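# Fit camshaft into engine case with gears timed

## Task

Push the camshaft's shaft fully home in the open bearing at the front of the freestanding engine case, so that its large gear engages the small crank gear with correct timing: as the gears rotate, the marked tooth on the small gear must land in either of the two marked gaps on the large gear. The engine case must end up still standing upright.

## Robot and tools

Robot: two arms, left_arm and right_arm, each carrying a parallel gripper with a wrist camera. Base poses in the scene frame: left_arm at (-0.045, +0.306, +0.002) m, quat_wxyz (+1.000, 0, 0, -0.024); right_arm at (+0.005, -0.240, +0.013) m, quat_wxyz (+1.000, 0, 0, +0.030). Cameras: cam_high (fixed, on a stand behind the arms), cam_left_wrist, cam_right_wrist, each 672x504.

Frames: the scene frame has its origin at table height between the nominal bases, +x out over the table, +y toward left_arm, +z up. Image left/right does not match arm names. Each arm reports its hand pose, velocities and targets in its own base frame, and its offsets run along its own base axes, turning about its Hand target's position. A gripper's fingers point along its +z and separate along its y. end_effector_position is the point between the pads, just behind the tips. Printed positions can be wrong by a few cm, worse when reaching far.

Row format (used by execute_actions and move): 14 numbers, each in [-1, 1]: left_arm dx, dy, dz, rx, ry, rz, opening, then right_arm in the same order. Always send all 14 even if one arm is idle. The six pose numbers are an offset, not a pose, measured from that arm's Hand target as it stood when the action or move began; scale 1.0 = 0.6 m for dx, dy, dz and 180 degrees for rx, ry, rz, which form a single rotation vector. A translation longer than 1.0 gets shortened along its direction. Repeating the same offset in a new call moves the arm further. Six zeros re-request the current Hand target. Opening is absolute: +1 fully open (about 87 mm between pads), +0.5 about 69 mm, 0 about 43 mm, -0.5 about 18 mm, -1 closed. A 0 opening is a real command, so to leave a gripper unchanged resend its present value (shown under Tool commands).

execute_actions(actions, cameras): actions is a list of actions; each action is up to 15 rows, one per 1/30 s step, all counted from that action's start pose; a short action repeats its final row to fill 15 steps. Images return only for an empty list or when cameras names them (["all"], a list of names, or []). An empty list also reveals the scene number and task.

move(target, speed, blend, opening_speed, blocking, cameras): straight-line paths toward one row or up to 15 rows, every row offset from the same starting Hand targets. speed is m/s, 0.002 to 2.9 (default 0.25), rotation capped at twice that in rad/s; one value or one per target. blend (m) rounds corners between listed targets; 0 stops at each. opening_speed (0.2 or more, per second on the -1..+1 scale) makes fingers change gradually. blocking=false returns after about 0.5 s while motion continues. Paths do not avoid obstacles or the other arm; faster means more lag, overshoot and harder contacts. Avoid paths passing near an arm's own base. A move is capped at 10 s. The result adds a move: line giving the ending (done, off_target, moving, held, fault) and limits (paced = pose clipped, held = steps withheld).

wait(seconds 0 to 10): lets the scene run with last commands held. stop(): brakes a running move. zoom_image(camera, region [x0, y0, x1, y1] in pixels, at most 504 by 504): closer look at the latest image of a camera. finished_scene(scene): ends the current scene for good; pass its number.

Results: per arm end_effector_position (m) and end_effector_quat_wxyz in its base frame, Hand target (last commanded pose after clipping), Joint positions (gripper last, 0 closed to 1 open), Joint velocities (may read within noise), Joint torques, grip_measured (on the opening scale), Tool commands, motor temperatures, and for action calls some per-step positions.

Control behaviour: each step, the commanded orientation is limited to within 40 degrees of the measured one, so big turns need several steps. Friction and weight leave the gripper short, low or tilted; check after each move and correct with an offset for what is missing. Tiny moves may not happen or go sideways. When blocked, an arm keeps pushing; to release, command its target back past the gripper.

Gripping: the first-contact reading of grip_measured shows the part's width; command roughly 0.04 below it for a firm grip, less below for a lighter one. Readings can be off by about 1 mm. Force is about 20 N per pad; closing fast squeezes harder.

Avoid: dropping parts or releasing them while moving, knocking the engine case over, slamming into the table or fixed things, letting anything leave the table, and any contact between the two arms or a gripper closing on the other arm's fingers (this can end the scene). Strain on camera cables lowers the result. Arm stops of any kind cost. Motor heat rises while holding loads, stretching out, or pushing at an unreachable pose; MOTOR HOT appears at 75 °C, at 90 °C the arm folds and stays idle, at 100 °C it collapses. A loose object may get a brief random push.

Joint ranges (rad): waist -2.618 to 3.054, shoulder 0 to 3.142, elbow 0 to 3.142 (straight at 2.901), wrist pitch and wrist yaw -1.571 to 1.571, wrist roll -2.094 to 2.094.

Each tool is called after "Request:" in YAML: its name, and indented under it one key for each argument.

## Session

Request:
execute_actions:
  actions: []

Scene clock: 0.00 s.
left_arm: end_effector_position=(+0.2369, -0.0439, +0.1679) grip_measured=+0.998 end_effector_quat_wxyz=(+0.539, -0.129, +0.829, -0.083) | right_arm: end_effector_position=(+0.2450, +0.2420, +0.3516) grip_measured=+0.968 end_effector_quat_wxyz=(+0.582, -0.112, +0.685, +0.422)
Joint positions: left_arm=[-0.327 0.496 0.528 -0.471 -0.299 -0.445 0.999] | right_arm=[0.657 0.877 0.892 0.021 -0.133 0.469 0.984]
Joint velocities: within noise
Joint torques (N m): no reading
Motor temperatures (°C): left_arm=[23 28 29 29 26 25 25] | right_arm=[25 31 30 28 27 26 27]
Heat: left arm: 29 °C; right arm: 31 °C.
Hand target: left_arm +0.2363, -0.0434, +0.1690; +0.538, -0.129, +0.829, -0.082 | right_arm +0.2445, +0.2416, +0.3590; +0.589, -0.113, +0.678, +0.425
Tool commands: left_gripper/opening=+1.0 right_gripper/opening=+1.0

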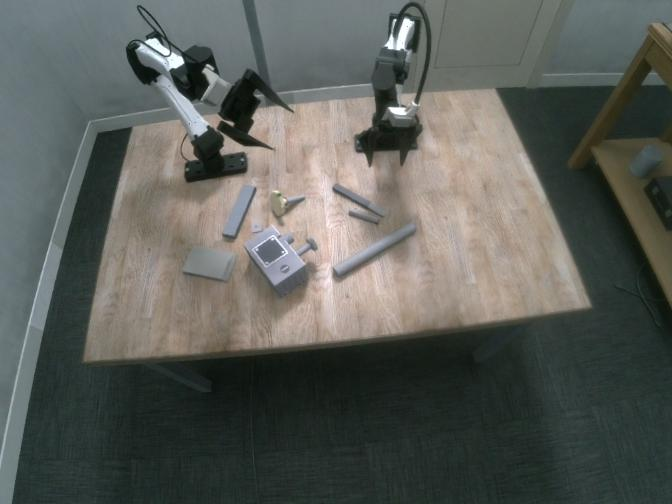

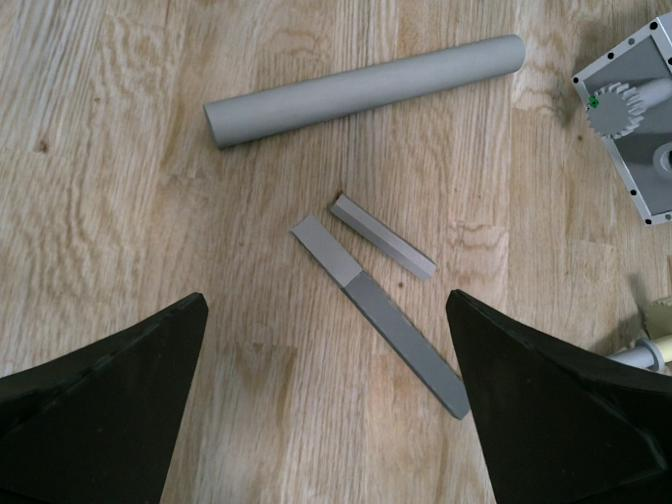

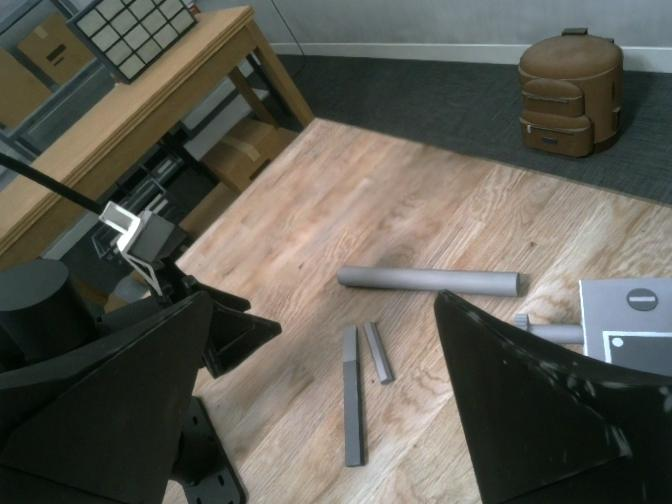

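Request:
zoom_image:
  camera: "cam_high"
  region: [210, 170, 340, 310]

Request:
zoom_image:
  camera: "cam_left_wrist"
  region: [520, 0, 672, 200]

Scaled by 3.600 from the camera's 672x504 image, which has a finer 960x720 frame.

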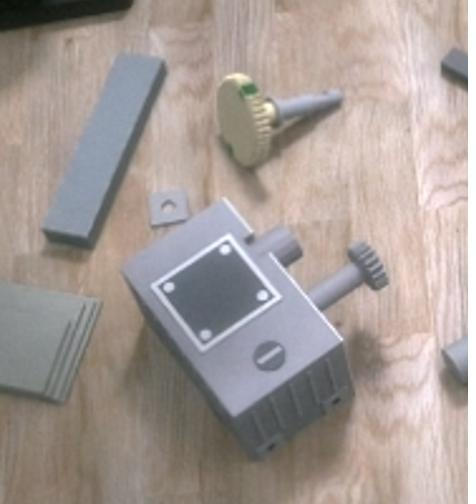

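Scaled by 2.520 from the camera's 672x504 image, which has a finer 960x720 frame.

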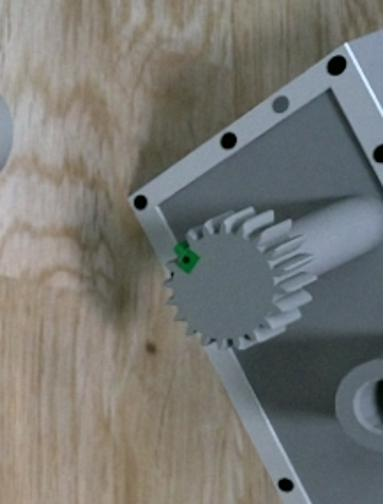

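Request:
move:
  target: [-0.0105,-0.344,0.135,0.3076,0.2706,-0.4759,0.5,0,0,0,0,0,0,1]
  speed: 0.4
  cameras: ["cam_left_wrist"]

Scene clock: 74.60 s.
left_arm: end_effector_position=(+0.2490, -0.2205, +0.2381) grip_measured=+0.500 end_effector_quat_wxyz=(+0.191, +0.486, +0.852, -0.028) | right_arm: end_effector_position=(+0.2450, +0.2420, +0.3516) grip_measured=+0.968 end_effector_quat_wxyz=(+0.582, -0.112, +0.685, +0.422)
Joint positions: left_arm=[-0.781 1.675 1.876 -1.386 -0.044 0.265 0.75] | right_arm=[0.657 0.877 0.892 0.021 -0.133 0.469 0.984]
Joint torques (N m): left_arm=[0.03 -7.04 6.26 1.08 0.04 -0.11] | right_arm=[0.16 -1.24 6.37 1.82 0.02 -0.09]
Motor temperatures (°C): left_arm=[23 27 36 36 26 25 24] | right_arm=[25 30 35 34 27 26 27]
Heat: left arm: 36 °C; right arm: 35 °C.
Hand target: left_arm +0.2465, -0.2160, +0.2381; +0.187, +0.484, +0.854, -0.026 (not the last commanded pose) | right_arm +0.2445, +0.2416, +0.3590; +0.589, -0.113, +0.678, +0.425
Off the commanded pose: left_arm 0.037 m, 30 deg | right_arm 0.007 m, 1 deg.
move: held (left_arm; a check stopped the path); limits=held
pose unreachable (left arm): on one or more control steps of this call, first in action 0 (counted from 0), this arm could not follow its commanded pose, so it was not sent that pose on those steps. It may still have moved: this result reports where it is.
cause: moving toward the commanded pose would bring a part of the arm too close to another arm (this arm's wrist (the part past joint 4) and the right arm's fingers, at the place that arm is still heading or pushing toward).
Images, in order (width x height): cam_left_wrist 672x504.

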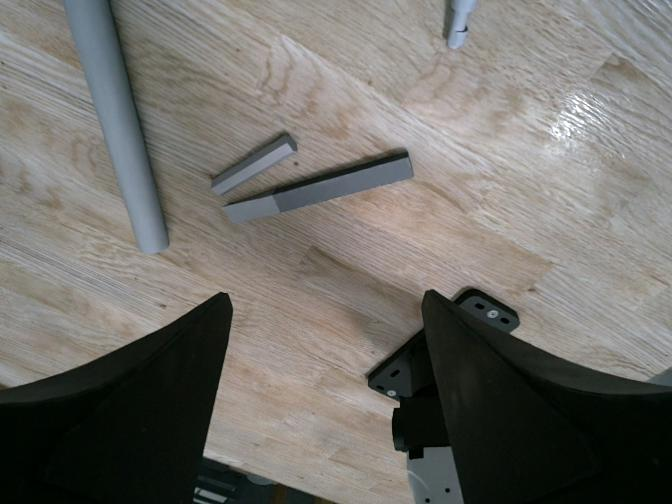

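Request:
execute_actions:
  actions: []

Scene clock: 103.40 s.
left_arm: end_effector_position=(+0.2490, -0.2205, +0.2381) grip_measured=+0.500 end_effector_quat_wxyz=(+0.191, +0.486, +0.852, -0.028) | right_arm: end_effector_position=(+0.2450, +0.2420, +0.3516) grip_measured=+0.968 end_effector_quat_wxyz=(+0.582, -0.112, +0.685, +0.422)
Joint positions: left_arm=[-0.781 1.675 1.876 -1.386 -0.044 0.265 0.75] | right_arm=[0.657 0.877 0.892 0.021 -0.133 0.469 0.984]
Joint velocities: within noise
Joint torques (N m): left_arm=[0.13 -7.04 6.27 1.08 0.03 -0.11] | right_arm=[0.17 -1.21 6.38 1.82 0.02 -0.09]
Motor temperatures (°C): left_arm=[23 31 34 34 26 25 24] | right_arm=[25 30 36 35 27 26 27]
Heat: left arm: 34 °C; right arm: 36 °C.
Hand target: left_arm +0.2465, -0.2160, +0.2381; +0.187, +0.484, +0.854, -0.026 (not the last commanded pose) | right_arm +0.2445, +0.2416, +0.3590; +0.589, -0.113, +0.678, +0.425
Tool commands: left_gripper/opening=+0.5 right_gripper/opening=+1.0
Off the commanded pose: left_arm 0.037 m, 30 deg | right_arm 0.007 m, 1 deg.

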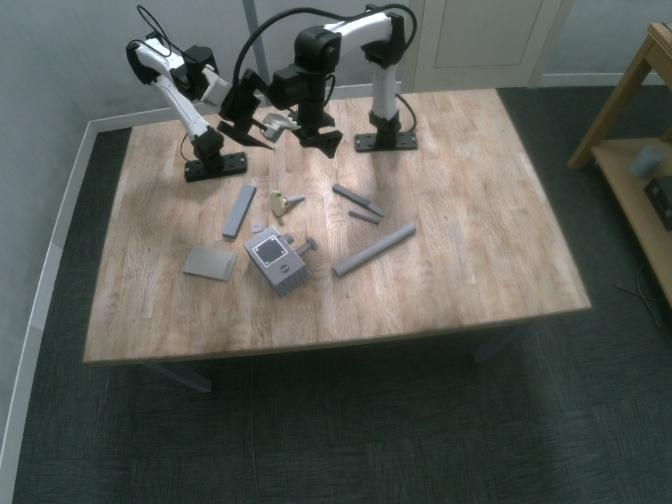

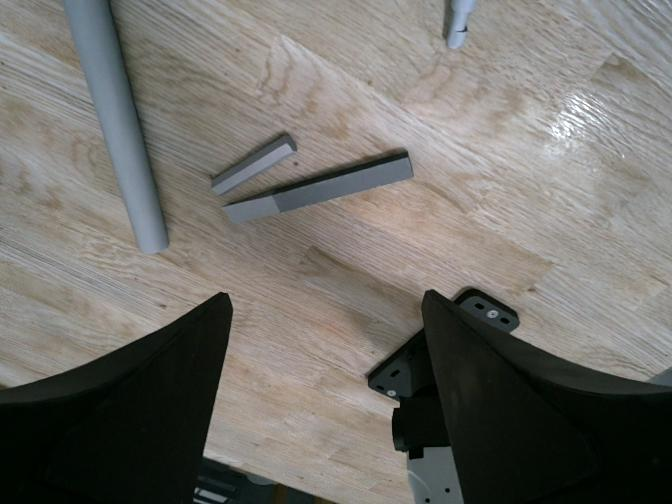

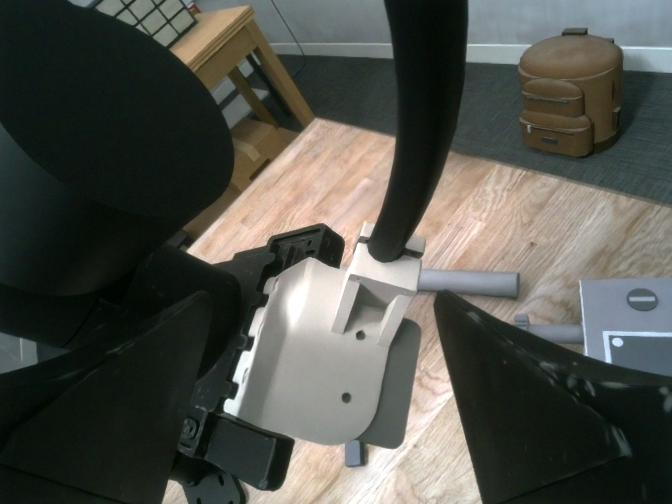

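Request:
move:
  target: [0,0,0,0,0,0,0.5,-0.07,-0.48,-0.1,0,0,-0.28,1]
  speed: 0.4

Request:
move:
  target: [-0.03,-0.16,-0.03,0,0,0,0.5,0,0,0,0,0,0,1]
  speed: 0.3
  cameras: ["cam_high","cam_left_wrist"]

Scene clock: 116.03 s.
left_arm: end_effector_position=(+0.2490, -0.2205, +0.2381) grip_measured=+0.500 end_effector_quat_wxyz=(+0.191, +0.486, +0.852, -0.028) | right_arm: end_effector_position=(+0.2005, -0.0446, +0.3012) grip_measured=+0.968 end_effector_quat_wxyz=(+0.715, +0.189, +0.661, +0.129)
Joint positions: left_arm=[-0.781 1.675 1.876 -1.386 -0.044 0.265 0.75] | right_arm=[-1.113 0.269 0.606 -0.234 -1.011 0.544 0.984]
Joint torques (N m): left_arm=[0.14 -7.04 6.27 1.08 0.02 -0.11] | right_arm=[0.24 3.99 3.85 1.7 -0.04 -0.02]
Heat: left arm: 33 °C; right arm: 36 °C.
Hand target: left_arm +0.2465, -0.2160, +0.2381; +0.187, +0.484, +0.854, -0.026 | right_arm +0.2025, -0.0465, +0.2990; +0.714, +0.187, +0.662, +0.134
Off the commanded pose: left_arm 0.005 m, 1 deg | right_arm 0.003 m, 1 deg.
move: done

Scene clock: 117.20 s.
left_arm: end_effector_position=(+0.2267, -0.3155, +0.2213) grip_measured=+0.500 end_effector_quat_wxyz=(+0.194, +0.490, +0.849, -0.038) | right_arm: end_effector_position=(+0.2006, -0.0445, +0.3014) grip_measured=+0.968 end_effector_quat_wxyz=(+0.715, +0.188, +0.661, +0.129)
Joint positions: left_arm=[-1.004 1.893 2.073 -1.369 -0.11 0.063 0.75] | right_arm=[-1.113 0.269 0.606 -0.233 -1.012 0.545 0.984]
Joint torques (N m): left_arm=[-0.03 -6.75 9.25 0.88 -0.2 -0.17] | right_arm=[0.18 3.97 3.84 1.69 -0.05 -0.04]
Heat: left arm: 33 °C; right arm: 36 °C.
Hand target: left_arm +0.2285, -0.3119, +0.2201; +0.187, +0.484, +0.854, -0.026 | right_arm +0.2025, -0.0465, +0.2991; +0.714, +0.187, +0.662, +0.134
Off the commanded pose: left_arm 0.004 m, 2 deg | right_arm 0.004 m, 1 deg.
move: done
Images, in order (width x height): cam_high 672x504, cam_left_wrist 672x504.

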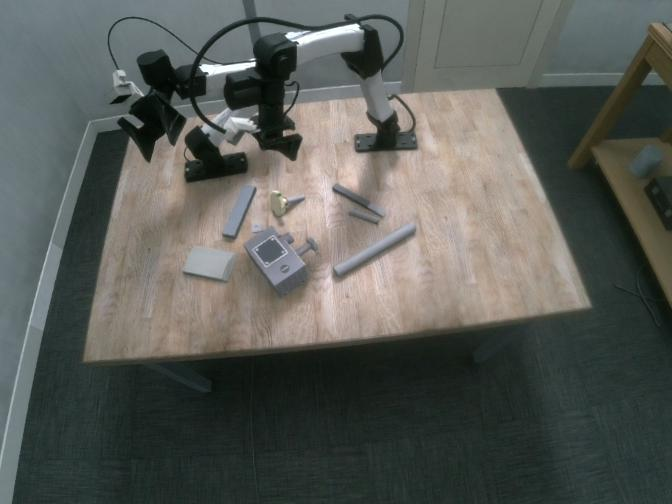

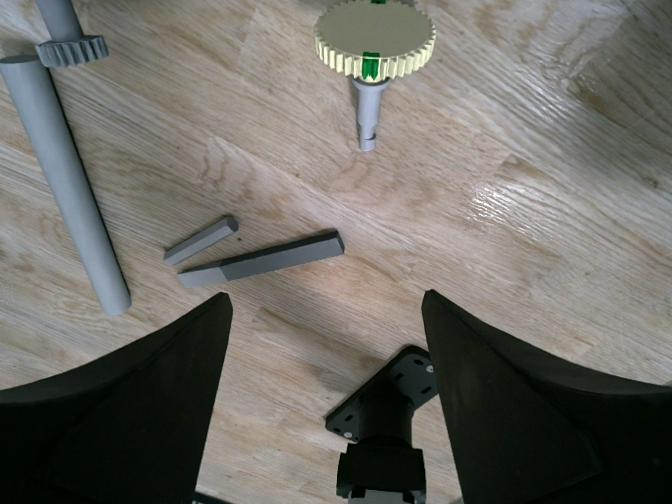

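Request:
move:
  target: [0.024,-0.057,-0.112,0.0884,-0.1404,-0.4685,0.3,0,0,0,0,0,0,1]
  speed: 0.4
  cameras: ["cam_high","cam_left_wrist"]

Scene clock: 160.23 s.
left_arm: end_effector_position=(+0.2457, -0.3497, +0.1466) grip_measured=+0.300 end_effector_quat_wxyz=(+0.216, +0.939, +0.257, +0.066) | right_arm: end_effector_position=(+0.2006, -0.0444, +0.3014) grip_measured=+0.968 end_effector_quat_wxyz=(+0.715, +0.188, +0.661, +0.129)
Joint positions: left_arm=[-1.067 1.74 1.485 -0.861 -0.027 1.546 0.65] | right_arm=[-1.113 0.269 0.606 -0.233 -1.012 0.545 0.984]
Joint torques (N m): left_arm=[0.32 -9.99 6.28 1.21 0.32 0.01] | right_arm=[0.17 3.97 3.86 1.69 -0.05 -0.04]
Heat: left arm: 36 °C; right arm: 38 °C.
Hand target: left_arm +0.2429, -0.3461, +0.1529; +0.225, +0.939, +0.252, +0.061 | right_arm +0.2025, -0.0464, +0.2991; +0.714, +0.187, +0.662, +0.134
Off the commanded pose: left_arm 0.008 m, 1 deg | right_arm 0.004 m, 1 deg.
move: done
Images, in order (width x height): cam_high 672x504, cam_left_wrist 672x504.

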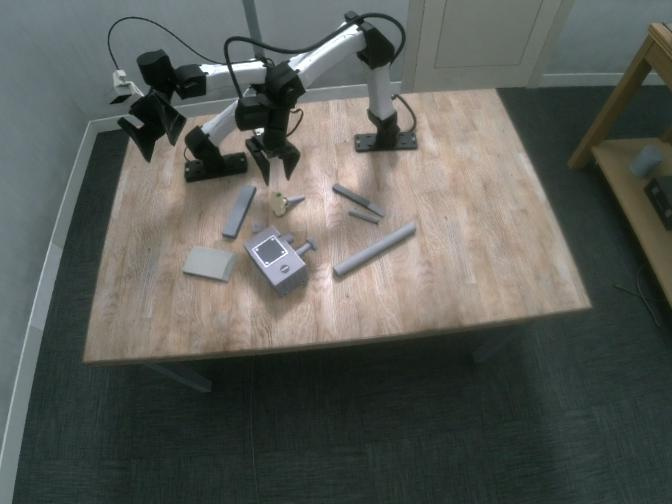

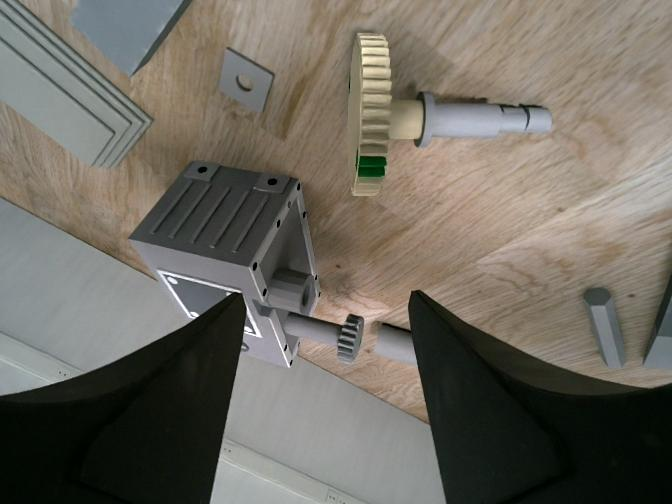

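Request:
move:
  target: [-0.015,0.0058,-0.0527,0,0,0,0.3,0,0,0,0,0,0,1]
  speed: 0.2
  cameras: ["cam_left_wrist"]

Scene clock: 196.33 s.
left_arm: end_effector_position=(+0.2396, -0.3440, +0.1151) grip_measured=+0.300 end_effector_quat_wxyz=(+0.216, +0.940, +0.254, +0.066) | right_arm: end_effector_position=(+0.2006, -0.0444, +0.3014) grip_measured=+0.968 end_effector_quat_wxyz=(+0.715, +0.188, +0.661, +0.129)
Joint positions: left_arm=[-1.073 1.718 1.335 -0.733 -0.027 1.547 0.65] | right_arm=[-1.113 0.269 0.606 -0.233 -1.012 0.545 0.984]
Joint torques (N m): left_arm=[-0.9 -9.69 6.38 1.21 0.23 -0.14] | right_arm=[0.16 3.99 3.85 1.69 -0.04 -0.04]
Motor temperatures (°C): left_arm=[23 42 35 33 26 25 24] | right_arm=[25 30 33 39 27 26 27]
Heat: left arm: 42 °C; right arm: 39 °C.
Hand target: left_arm +0.2338, -0.3428, +0.1213; +0.225, +0.939, +0.252, +0.061 | right_arm +0.2025, -0.0464, +0.2991; +0.714, +0.187, +0.662, +0.134
Off the commanded pose: left_arm 0.008 m, 1 deg | right_arm 0.004 m, 1 deg.
move: done
Images, in order (width x height): cam_left_wrist 672x504.

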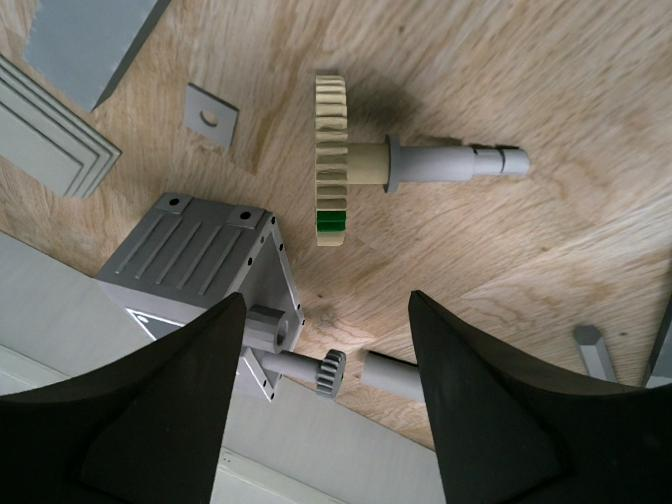

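Request:
move:
  target: [0.018,-0.0335,-0.076,0,0,0,0.3,0,0,0,0,0,0,1]
  speed: 0.15
  cameras: ["cam_left_wrist"]

Scene clock: 212.93 s.
left_arm: end_effector_position=(+0.2501, -0.3633, +0.0866) grip_measured=+0.300 end_effector_quat_wxyz=(+0.235, +0.936, +0.253, +0.070) | right_arm: end_effector_position=(+0.2006, -0.0444, +0.3014) grip_measured=+0.968 end_effector_quat_wxyz=(+0.715, +0.188, +0.661, +0.129)
Joint positions: left_arm=[-1.073 1.791 1.288 -0.572 -0.027 1.547 0.65] | right_arm=[-1.113 0.269 0.606 -0.233 -1.012 0.545 0.984]
Joint torques (N m): left_arm=[-0.88 -6.53 6.72 1.29 0.23 -0.15] | right_arm=[0.18 4 3.82 1.69 -0.04 -0.03]
Heat: left arm: 43 °C; right arm: 39 °C.
Hand target: left_arm +0.2446, -0.3629, +0.0757; +0.225, +0.939, +0.252, +0.061 | right_arm +0.2025, -0.0464, +0.2991; +0.714, +0.187, +0.662, +0.134
Off the commanded pose: left_arm 0.012 m, 2 deg | right_arm 0.004 m, 1 deg.
move: off_target (left_arm)
Images, in order (width x height): cam_left_wrist 672x504.

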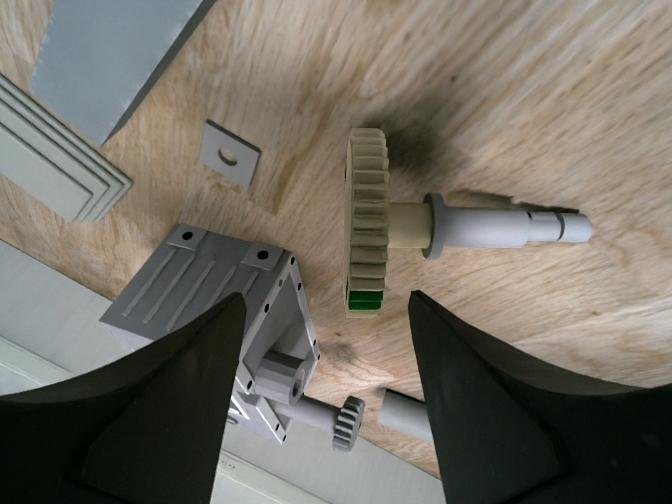

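Request:
move:
  target: [0.004,0.0155,-0.0273,0,0,0,0.3,0,0,0,0,0,0,1]
  speed: 0.15
  cameras: ["cam_left_wrist"]

Scene clock: 223.80 s.
left_arm: end_effector_position=(+0.2501, -0.3565, +0.0692) grip_measured=+0.300 end_effector_quat_wxyz=(+0.234, +0.935, +0.257, +0.071) | right_arm: end_effector_position=(+0.2006, -0.0444, +0.3014) grip_measured=+0.968 end_effector_quat_wxyz=(+0.715, +0.188, +0.661, +0.129)
Joint positions: left_arm=[-1.066 1.791 1.217 -0.502 -0.027 1.547 0.65] | right_arm=[-1.113 0.269 0.606 -0.233 -1.012 0.545 0.984]
Joint torques (N m): left_arm=[0.23 -6.86 6.23 1.31 0.33 0] | right_arm=[0.17 3.97 3.84 1.69 -0.05 -0.03]
Heat: left arm: 41 °C; right arm: 39 °C.
Hand target: left_arm +0.2471, -0.3535, +0.0593; +0.225, +0.939, +0.252, +0.061 | right_arm +0.2025, -0.0464, +0.2991; +0.714, +0.187, +0.662, +0.134
Off the commanded pose: left_arm 0.011 m, 2 deg | right_arm 0.004 m, 1 deg.
move: off_target (left_arm)
Images, in order (width x height): cam_left_wrist 672x504.

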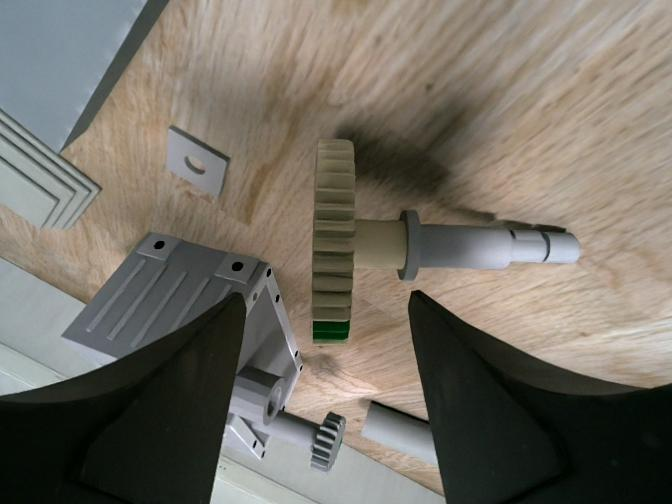

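Request:
move:
  target: [0,0,0,0,0,0,-0.85,0,0,0,0,0,0,1]
  opening_speed: 0.6
  cameras: ["cam_left_wrist"]

Scene clock: 232.10 s.
left_arm: end_effector_position=(+0.2501, -0.3565, +0.0692) grip_measured=-0.641 end_effector_quat_wxyz=(+0.235, +0.935, +0.256, +0.071) | right_arm: end_effector_position=(+0.2006, -0.0444, +0.3014) grip_measured=+0.968 end_effector_quat_wxyz=(+0.715, +0.188, +0.661, +0.129)
Joint positions: left_arm=[-1.066 1.791 1.217 -0.501 -0.027 1.547 0.18] | right_arm=[-1.113 0.269 0.606 -0.233 -1.012 0.545 0.984]
Joint torques (N m): left_arm=[0.23 -6.86 6.23 1.3 0.33 0] | right_arm=[0.17 3.99 3.85 1.7 -0.04 -0.04]
Heat: left arm: 40 °C; right arm: 40 °C.
Hand target: left_arm +0.2471, -0.3534, +0.0593; +0.225, +0.939, +0.252, +0.061 | right_arm +0.2025, -0.0464, +0.2991; +0.714, +0.187, +0.662, +0.134
Off the commanded pose: left_arm 0.011 m, 2 deg | right_arm 0.004 m, 1 deg.
move: off_target (left_arm)
Images, in order (width x height): cam_left_wrist 672x504.

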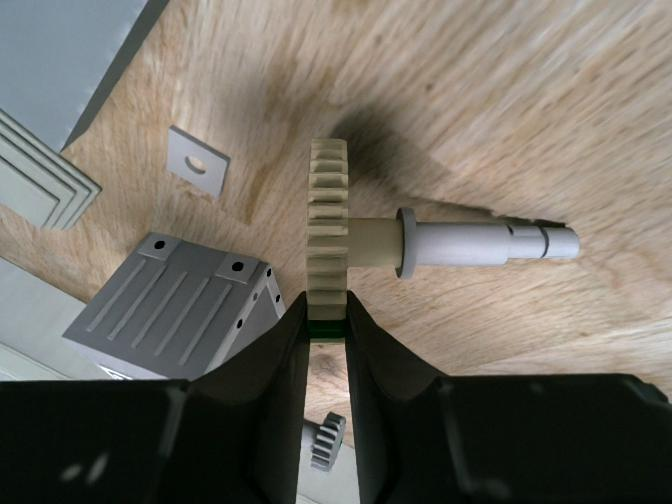

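Request:
move:
  target: [0.005,-0.01,0.2,0,0,0,-0.85,0,0,0,0,0,0,1]
  speed: 0.12
  cameras: ["cam_left_wrist"]

Scene clock: 237.27 s.
left_arm: end_effector_position=(+0.2504, -0.3590, +0.1636) grip_measured=-0.641 end_effector_quat_wxyz=(+0.211, +0.941, +0.257, +0.063) | right_arm: end_effector_position=(+0.2006, -0.0444, +0.3014) grip_measured=+0.968 end_effector_quat_wxyz=(+0.715, +0.188, +0.661, +0.129)
Joint positions: left_arm=[-1.066 1.791 1.62 -0.956 -0.021 1.548 0.18] | right_arm=[-1.113 0.269 0.606 -0.233 -1.012 0.545 0.984]
Joint torques (N m): left_arm=[0.12 -9.47 10.4 0.98 0.26 -0.01] | right_arm=[0.18 3.96 3.84 1.69 -0.04 -0.03]
Heat: left arm: 40 °C; right arm: 40 °C.
Hand target: left_arm +0.2502, -0.3594, +0.1793; +0.224, +0.939, +0.252, +0.061 | right_arm +0.2025, -0.0464, +0.2991; +0.714, +0.187, +0.662, +0.134
Off the commanded pose: left_arm 0.016 m, 2 deg | right_arm 0.004 m, 1 deg.
move: off_target (left_arm)
Images, in order (width x height): cam_left_wrist 672x504.

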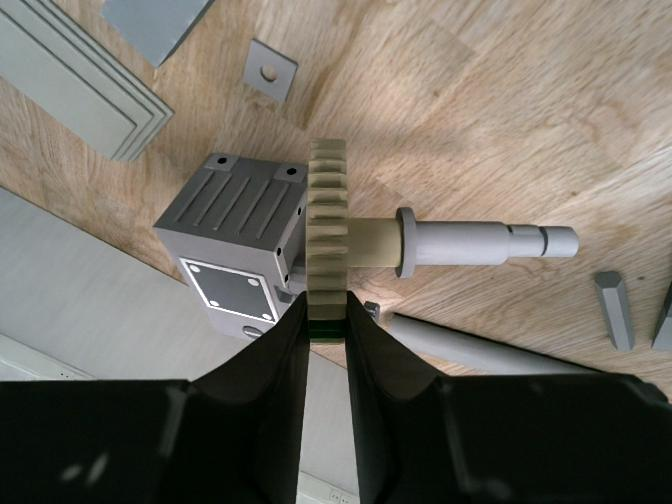

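Request:
move:
  target: [0,0.099,0.068,0.0422,0.1599,0.4896,-0.85,0,0,0,0,0,0,1]
  speed: 0.3
  cameras: ["cam_high","cam_left_wrist"]

Scene clock: 275.23 s.
left_arm: end_effector_position=(+0.2646, -0.3157, +0.2016) grip_measured=-0.641 end_effector_quat_wxyz=(+0.142, +0.504, +0.851, -0.039) | right_arm: end_effector_position=(+0.2006, -0.0444, +0.3014) grip_measured=+0.968 end_effector_quat_wxyz=(+0.715, +0.188, +0.661, +0.129)
Joint positions: left_arm=[-0.903 2.094 2.305 -1.488 -0.03 0.171 0.18] | right_arm=[-1.113 0.269 0.606 -0.233 -1.012 0.545 0.984]
Joint torques (N m): left_arm=[0.18 -13.22 7.6 0.26 0.23 -0.18] | right_arm=[0.18 4 3.86 1.69 -0.04 -0.03]
Motor temperatures (°C): left_arm=[23 43 40 32 26 25 25] | right_arm=[25 30 33 40 27 26 27]
Heat: left arm: 43 °C; right arm: 40 °C.
Hand target: left_arm +0.2501, -0.3001, +0.2200; +0.001, +0.500, +0.866, +0.000 | right_arm +0.2025, -0.0464, +0.2991; +0.714, +0.187, +0.662, +0.134
Off the commanded pose: left_arm 0.028 m, 17 deg | right_arm 0.004 m, 1 deg.
joint sent to its limit (left arm) — joint 4 (wrist pitch), lower limit. The joint targets are off in orientation, not in position.
move: off_target (left_arm)
Images, in order (width x height): cam_high 672x504, cam_left_wrist 672x504.

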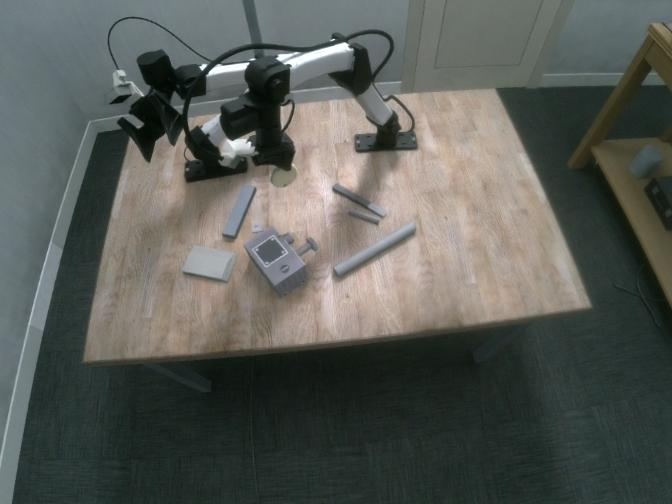

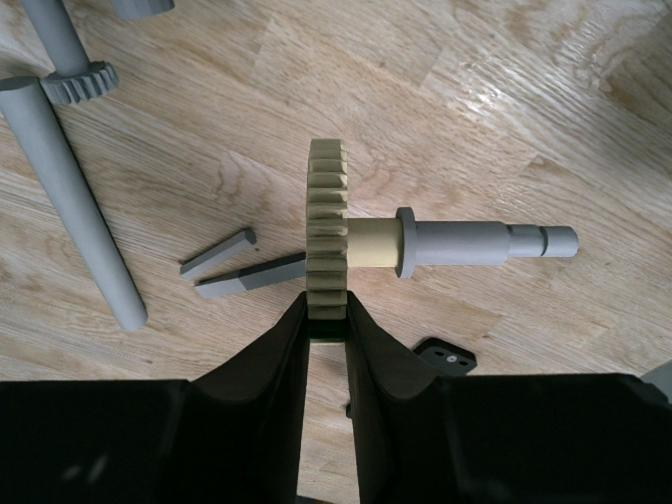

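Request:
move:
  target: [0.067,0.167,-0.033,0,0,0.515,-0.85,0,0,0,0,0,0,1]
  speed: 0.3
  cameras: ["cam_high","cam_left_wrist"]

Scene clock: 287.57 s.
left_arm: end_effector_position=(+0.3107, -0.2080, +0.1875) grip_measured=-0.641 end_effector_quat_wxyz=(+0.057, -0.277, +0.958, -0.050) | right_arm: end_effector_position=(+0.2006, -0.0444, +0.3014) grip_measured=+0.968 end_effector_quat_wxyz=(+0.715, +0.188, +0.661, +0.129)
Joint positions: left_arm=[-0.497 1.937 2.01 -1.491 -0.01 -1.058 0.18] | right_arm=[-1.113 0.269 0.606 -0.233 -1.012 0.545 0.984]
Joint torques (N m): left_arm=[-0.01 -11.79 5.93 -0.03 0.17 -0.17] | right_arm=[0.18 3.97 3.85 1.68 -0.05 -0.04]
Motor temperatures (°C): left_arm=[23 48 39 31 26 25 26] | right_arm=[25 30 33 41 27 26 27]
Heat: left arm: 48 °C; right arm: 41 °C.
Hand target: left_arm +0.2903, -0.1998, +0.2002; +0.000, -0.281, +0.960, +0.001 | right_arm +0.2025, -0.0464, +0.2991; +0.714, +0.187, +0.662, +0.134
Off the commanded pose: left_arm 0.025 m, 9 deg | right_arm 0.004 m, 1 deg.
joint sent to its limit (left arm) — joint 4 (wrist pitch), lower limit. The joint targets are off in orientation, not in position.
move: off_target (left_arm)
Images, in order (width x height): cam_high 672x504, cam_left_wrist 672x504.

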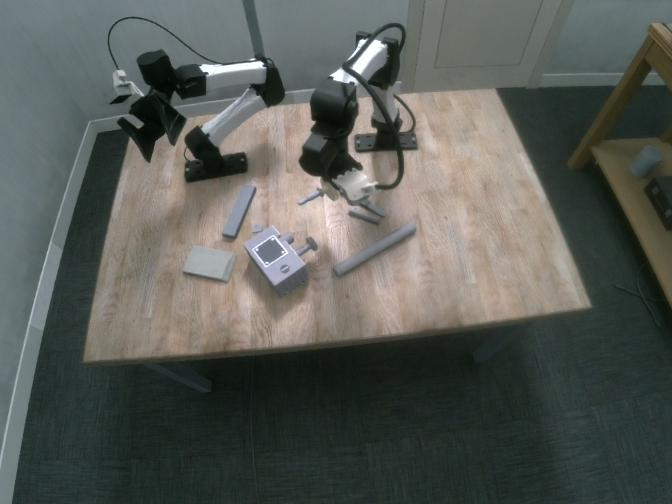

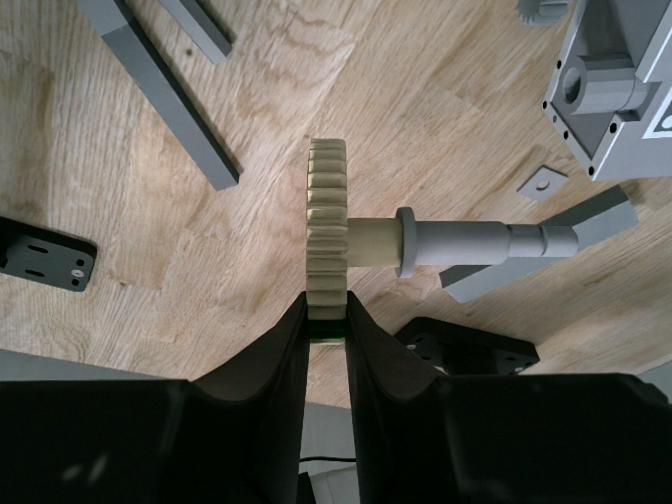

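Request:
zoom_image:
  camera: "cam_left_wrist"
  region: [472, 0, 672, 200]

Scaled by 2.520 from the camera's 672x504 image, which has a finer 960x720 frame.

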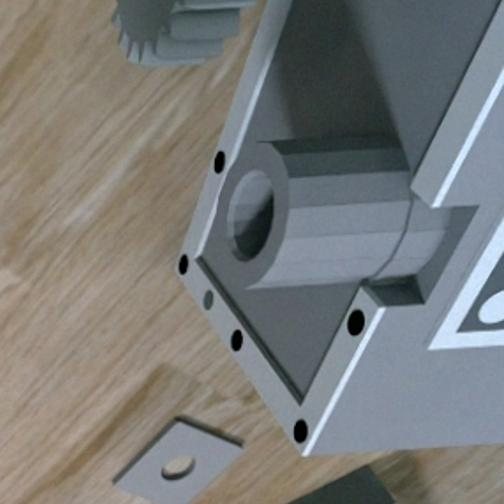

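Request:
move:
  target: [0.12,-0.058,-0.145,0,0,-0.0117,-0.85,0,0,0,0,0,0,1]
  speed: 0.2
  cameras: ["cam_high","cam_left_wrist"]

Scene clock: 315.40 s.
left_arm: end_effector_position=(+0.3721, -0.2409, +0.1106) grip_measured=-0.641 end_effector_quat_wxyz=(+0.026, -0.266, +0.963, -0.019) | right_arm: end_effector_position=(+0.2006, -0.0444, +0.3015) grip_measured=+0.968 end_effector_quat_wxyz=(+0.715, +0.188, +0.661, +0.129)
Joint positions: left_arm=[-0.497 2.329 2.313 -1.492 -0.009 -1.036 0.18] | right_arm=[-1.113 0.269 0.606 -0.232 -1.012 0.545 0.984]
Joint torques (N m): left_arm=[0.24 -10.26 9.42 -0.21 0.07 0.01] | right_arm=[0.18 4 3.85 1.69 -0.05 -0.03]
Heat: left arm: 52 °C; right arm: 41 °C.
Hand target: left_arm +0.3623, -0.2347, +0.1132; +0.000, -0.264, +0.965, +0.001 | right_arm +0.2025, -0.0464, +0.2991; +0.714, +0.187, +0.662, +0.134
Off the commanded pose: left_arm 0.012 m, 4 deg | right_arm 0.004 m, 1 deg.
joint sent to its limit (left arm) — joint 4 (wrist pitch), lower limit. The joint targets still meet the commanded pose.
move: off_target (left_arm)
Images, in order (width x height): cam_high 672x504, cam_left_wrist 672x504.

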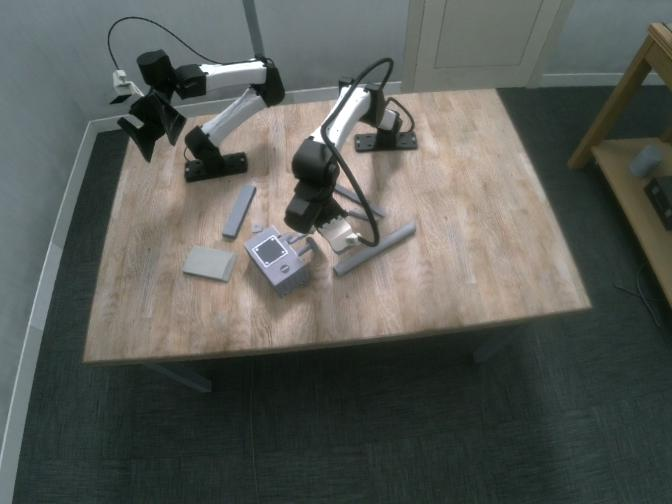

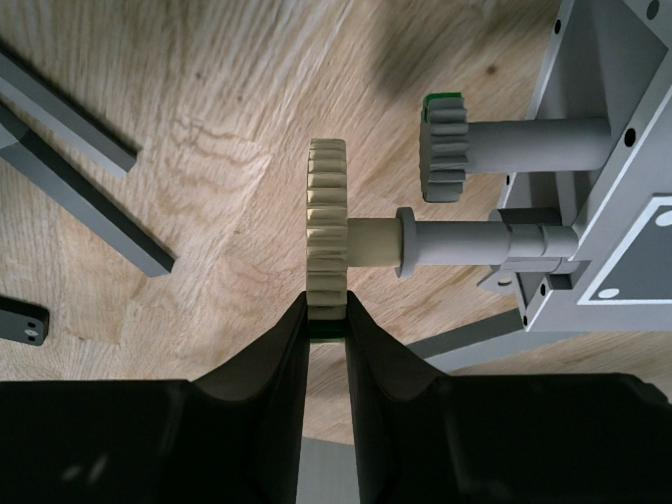

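Request:
move:
  target: [-0.0205,0.026,-0.015,0,0,0,-0.85,0,0,0,0,0,0,1]
  speed: 0.15
  cameras: ["cam_left_wrist"]

Scene clock: 330.30 s.
left_arm: end_effector_position=(+0.3523, -0.2209, +0.0872) grip_measured=-0.641 end_effector_quat_wxyz=(-0.008, -0.266, +0.964, +0.014) | right_arm: end_effector_position=(+0.2006, -0.0444, +0.3015) grip_measured=+0.968 end_effector_quat_wxyz=(+0.715, +0.188, +0.661, +0.129)
Joint positions: left_arm=[-0.478 2.284 2.136 -1.453 -0.009 -1.016 0.18] | right_arm=[-1.113 0.269 0.606 -0.232 -1.012 0.545 0.984]
Joint torques (N m): left_arm=[0.05 -14.5 6.2 0.2 0.05 0.02] | right_arm=[0.18 4 3.84 1.68 -0.05 -0.03]
Heat: left arm: 51 °C; right arm: 41 °C.
Hand target: left_arm +0.3500, -0.2191, +0.1042; +0.000, -0.263, +0.965, +0.000 | right_arm +0.2025, -0.0464, +0.2991; +0.714, +0.187, +0.662, +0.134
Off the commanded pose: left_arm 0.017 m, 2 deg | right_arm 0.004 m, 1 deg.
move: off_target (left_arm)
Images, in order (width x height): cam_left_wrist 672x504.

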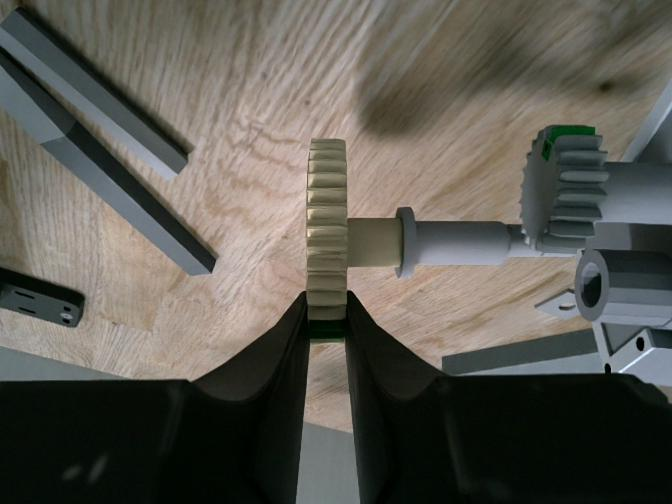

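Request:
zoom_image:
  camera: "cam_left_wrist"
  region: [400, 100, 672, 390]

Scaled by 1.738 from the camera's 672x504 image, which has a finer 960x720 frame.

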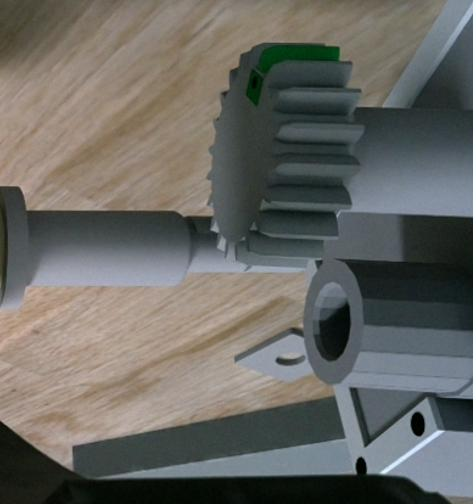

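Request:
move:
  target: [-0.0187,-0.0112,0.015,0,0,0,-0.85,0,0,0,0,0,0,1]
  speed: 0.15
  cameras: ["cam_left_wrist"]

Scene clock: 374.50 s.
left_arm: end_effector_position=(+0.3471, -0.2267, +0.0956) grip_measured=-0.641 end_effector_quat_wxyz=(-0.002, -0.260, +0.966, +0.008) | right_arm: end_effector_position=(+0.2006, -0.0444, +0.3015) grip_measured=+0.968 end_effector_quat_wxyz=(+0.715, +0.188, +0.661, +0.129)
Joint positions: left_arm=[-0.496 2.257 2.126 -1.452 -0.009 -1.023 0.18] | right_arm=[-1.113 0.269 0.606 -0.232 -1.012 0.545 0.984]
Joint torques (N m): left_arm=[-0.66 -14.46 6.06 0.05 0.06 -0.18] | right_arm=[0.2 3.99 3.85 1.69 -0.04 -0.04]
Motor temperatures (°C): left_arm=[23 67 36 28 26 25 26] | right_arm=[25 29 33 42 27 26 27]
Heat: left arm: 67 °C; right arm: 42 °C.
Hand target: left_arm +0.3388, -0.2258, +0.1133; +0.000, -0.264, +0.965, +0.000 | right_arm +0.2025, -0.0464, +0.2991; +0.714, +0.187, +0.662, +0.134
Off the commanded pose: left_arm 0.020 m, 1 deg | right_arm 0.004 m, 1 deg.
move: off_target (left_arm)
Images, in order (width x height): cam_left_wrist 672x504.

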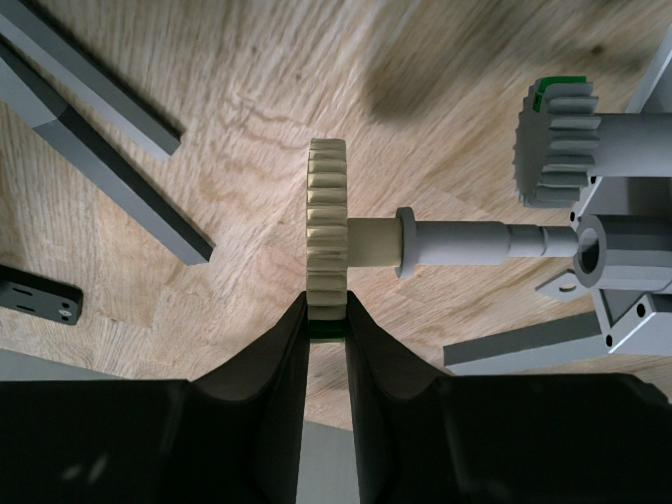

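Request:
move:
  target: [0.012,0,-0.017,0,0,0,-0.85,0,0,0,0,0,0,1]
  speed: 0.1
  cameras: ["cam_left_wrist"]

Scene clock: 385.70 s.
left_arm: end_effector_position=(+0.3480, -0.2271, +0.0955) grip_measured=-0.641 end_effector_quat_wxyz=(+0.000, -0.260, +0.966, +0.006) | right_arm: end_effector_position=(+0.2006, -0.0444, +0.3015) grip_measured=+0.968 end_effector_quat_wxyz=(+0.715, +0.188, +0.661, +0.129)
Joint positions: left_arm=[-0.496 2.257 2.126 -1.448 -0.009 -1.023 0.18] | right_arm=[-1.113 0.269 0.606 -0.232 -1.012 0.545 0.984]
Joint torques (N m): left_arm=[0.13 -12.37 6.45 0.27 0.05 -0.11] | right_arm=[0.18 3.97 3.86 1.68 -0.04 -0.03]
Motor temperatures (°C): left_arm=[23 68 36 28 26 25 26] | right_arm=[25 29 32 42 27 26 27]
Heat: left arm: 68 °C; right arm: 42 °C.
Hand target: left_arm +0.3460, -0.2258, +0.1031; +0.000, -0.263, +0.965, +0.000 | right_arm +0.2025, -0.0464, +0.2991; +0.714, +0.187, +0.662, +0.134
Off the commanded pose: left_arm 0.008 m, 1 deg | right_arm 0.004 m, 1 deg.
move: done
Images, in order (width x height): cam_left_wrist 672x504.

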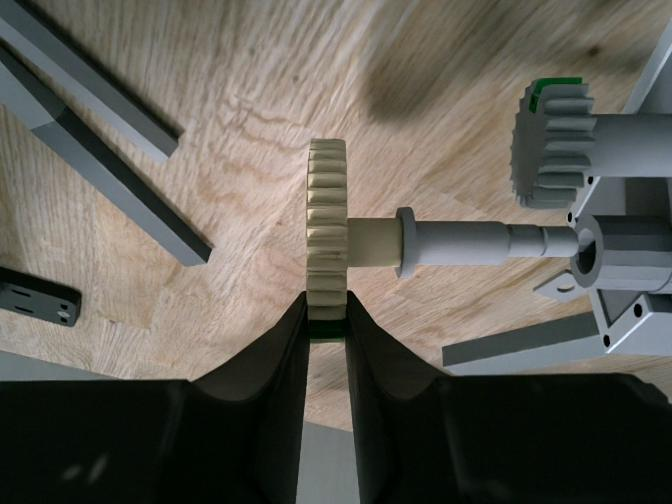

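Request:
zoom_image:
  camera: "cam_left_wrist"
  region: [472, 170, 672, 320]

Scaled by 2.520 from the camera's 672x504 image, which has a finer 960x720 frame.

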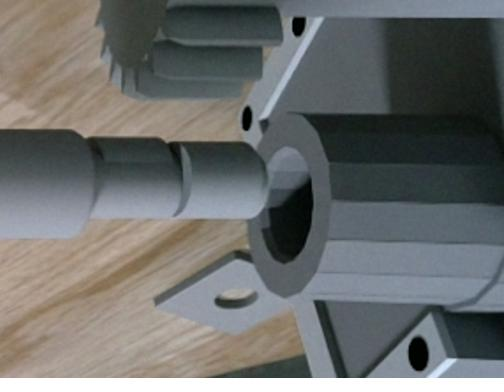

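Request:
move:
  target: [-0.012,0.012,0.02,0,0,0,-0.85,0,0,0,0,0,0,1]
  speed: 0.1
  cameras: ["cam_left_wrist"]

Scene clock: 403.70 s.
left_arm: end_effector_position=(+0.3453, -0.2235, +0.0971) grip_measured=-0.641 end_effector_quat_wxyz=(-0.002, -0.262, +0.965, +0.008) | right_arm: end_effector_position=(+0.2006, -0.0444, +0.3015) grip_measured=+0.968 end_effector_quat_wxyz=(+0.715, +0.188, +0.661, +0.129)
Joint positions: left_arm=[-0.492 2.242 2.106 -1.448 -0.009 -1.023 0.18] | right_arm=[-1.113 0.269 0.606 -0.232 -1.012 0.545 0.984]
Joint torques (N m): left_arm=[0.4 -14.43 6.06 0.05 0.05 -0.04] | right_arm=[0.2 4 3.84 1.68 -0.05 -0.03]
Motor temperatures (°C): left_arm=[23 65 36 27 26 25 26] | right_arm=[25 29 32 42 27 26 27]
Heat: left arm: 65 °C; right arm: 42 °C.
Hand target: left_arm +0.3387, -0.2186, +0.1150; +0.000, -0.263, +0.965, +0.001 | right_arm +0.2025, -0.0464, +0.2991; +0.714, +0.187, +0.662, +0.134
Off the commanded pose: left_arm 0.020 m, 1 deg | right_arm 0.004 m, 1 deg.
move: off_target (left_arm)
Images, in order (width x height): cam_left_wrist 672x504.

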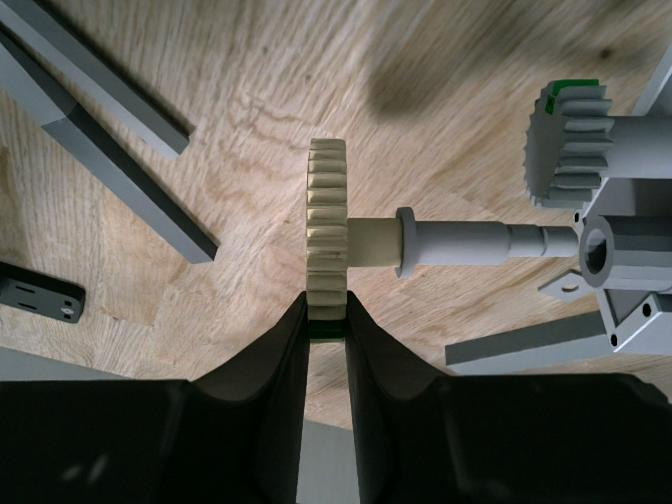

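Request:
move:
  target: [-0.001,-0.009,0.006,0,0,0,-0.85,0,0,0,0,0,0,1]
  speed: 0.08
  cameras: ["cam_left_wrist"]

Request:
zoom_image:
  camera: "cam_left_wrist"
  region: [472, 170, 672, 320]

Scene clock: 412.50 s.
left_arm: end_effector_position=(+0.3427, -0.2221, +0.0974) grip_measured=-0.641 end_effector_quat_wxyz=(-0.006, -0.262, +0.965, +0.012) | right_arm: end_effector_position=(+0.2006, -0.0444, +0.3015) grip_measured=+0.968 end_effector_quat_wxyz=(+0.715, +0.188, +0.661, +0.129)
Joint positions: left_arm=[-0.492 2.242 2.106 -1.46 -0.009 -1.023 0.18] | right_arm=[-1.113 0.269 0.606 -0.232 -1.012 0.545 0.984]
Joint torques (N m): left_arm=[-0.83 -13.55 9.17 -0.07 0.06 -0.15] | right_arm=[0.16 3.97 3.86 1.68 -0.05 -0.04]
Motor temperatures (°C): left_arm=[23 63 35 27 26 25 26] | right_arm=[25 29 32 42 27 26 27]
Heat: left arm: 63 °C; right arm: 42 °C.
Hand target: left_arm +0.3381, -0.2241, +0.1186; +0.000, -0.263, +0.965, +0.001 | right_arm +0.2025, -0.0464, +0.2991; +0.714, +0.187, +0.662, +0.134
Off the commanded pose: left_arm 0.022 m, 1 deg | right_arm 0.004 m, 1 deg.
move: off_target (left_arm)
Images, in order (width x height): cam_left_wrist 672x504.

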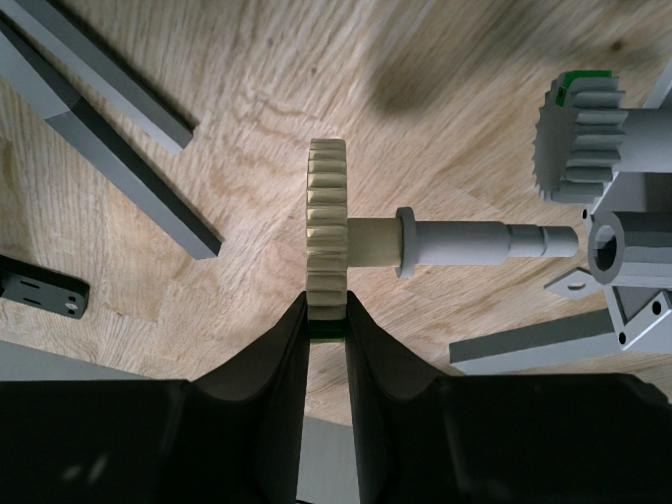

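Scaled by 2.520 from the camera's 672x504 image, which has a finer 960x720 frame.

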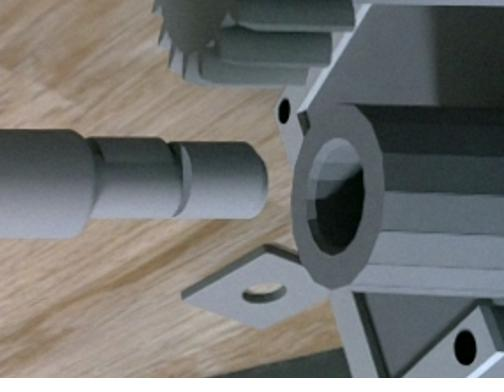

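Request:
move:
  target: [0.0097,-0.0248,0.003,0,0,0,-0.85,0,0,0,0,0,0,1]
  speed: 0.08
  cameras: ["cam_left_wrist"]

Request:
zoom_image:
  camera: "cam_left_wrist"
  region: [472, 170, 672, 320]

Scene clock: 423.33 s.
left_arm: end_effector_position=(+0.3539, -0.2412, +0.1215) grip_measured=-0.641 end_effector_quat_wxyz=(+0.023, -0.260, +0.965, -0.017) | right_arm: end_effector_position=(+0.2006, -0.0444, +0.3015) grip_measured=+0.968 end_effector_quat_wxyz=(+0.715, +0.188, +0.661, +0.129)
Joint positions: left_arm=[-0.518 2.258 2.235 -1.492 -0.009 -1.044 0.18] | right_arm=[-1.113 0.269 0.606 -0.232 -1.012 0.545 0.984]
Joint torques (N m): left_arm=[-0.61 -9.06 9.43 -0.18 0.05 -0.17] | right_arm=[0.17 3.99 3.84 1.68 -0.05 -0.04]
Motor temperatures (°C): left_arm=[23 62 35 27 26 25 27] | right_arm=[25 29 32 42 27 26 27]
Heat: left arm: 62 °C; right arm: 42 °C.
Hand target: left_arm +0.3440, -0.2389, +0.1204; +0.000, -0.264, +0.965, +0.001 | right_arm +0.2025, -0.0464, +0.2991; +0.714, +0.187, +0.662, +0.134
Off the commanded pose: left_arm 0.010 m, 3 deg | right_arm 0.004 m, 1 deg.
move: off_target (left_arm)
Images, in order (width x height): cam_left_wrist 672x504.

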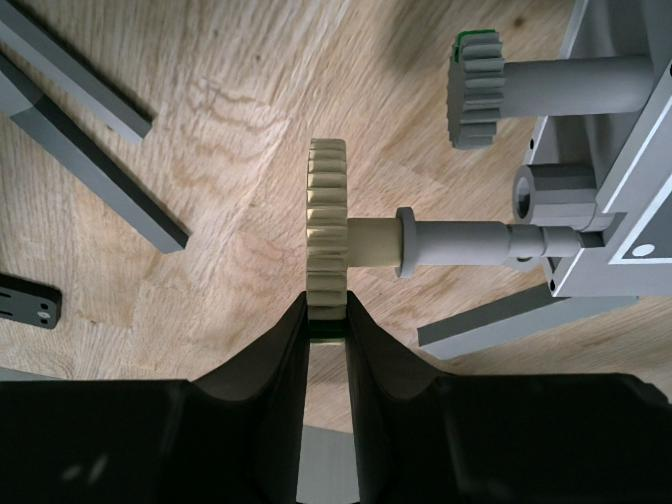

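Scaled by 2.520 from the camera's 672x504 image, which has a finer 960x720 frame.

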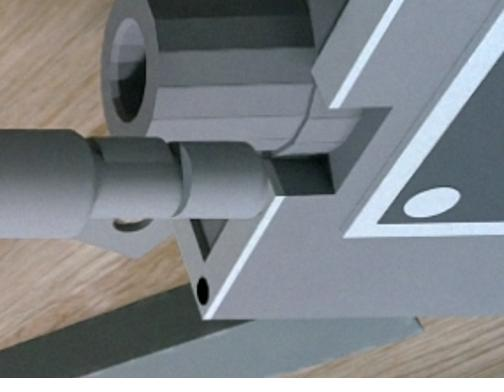

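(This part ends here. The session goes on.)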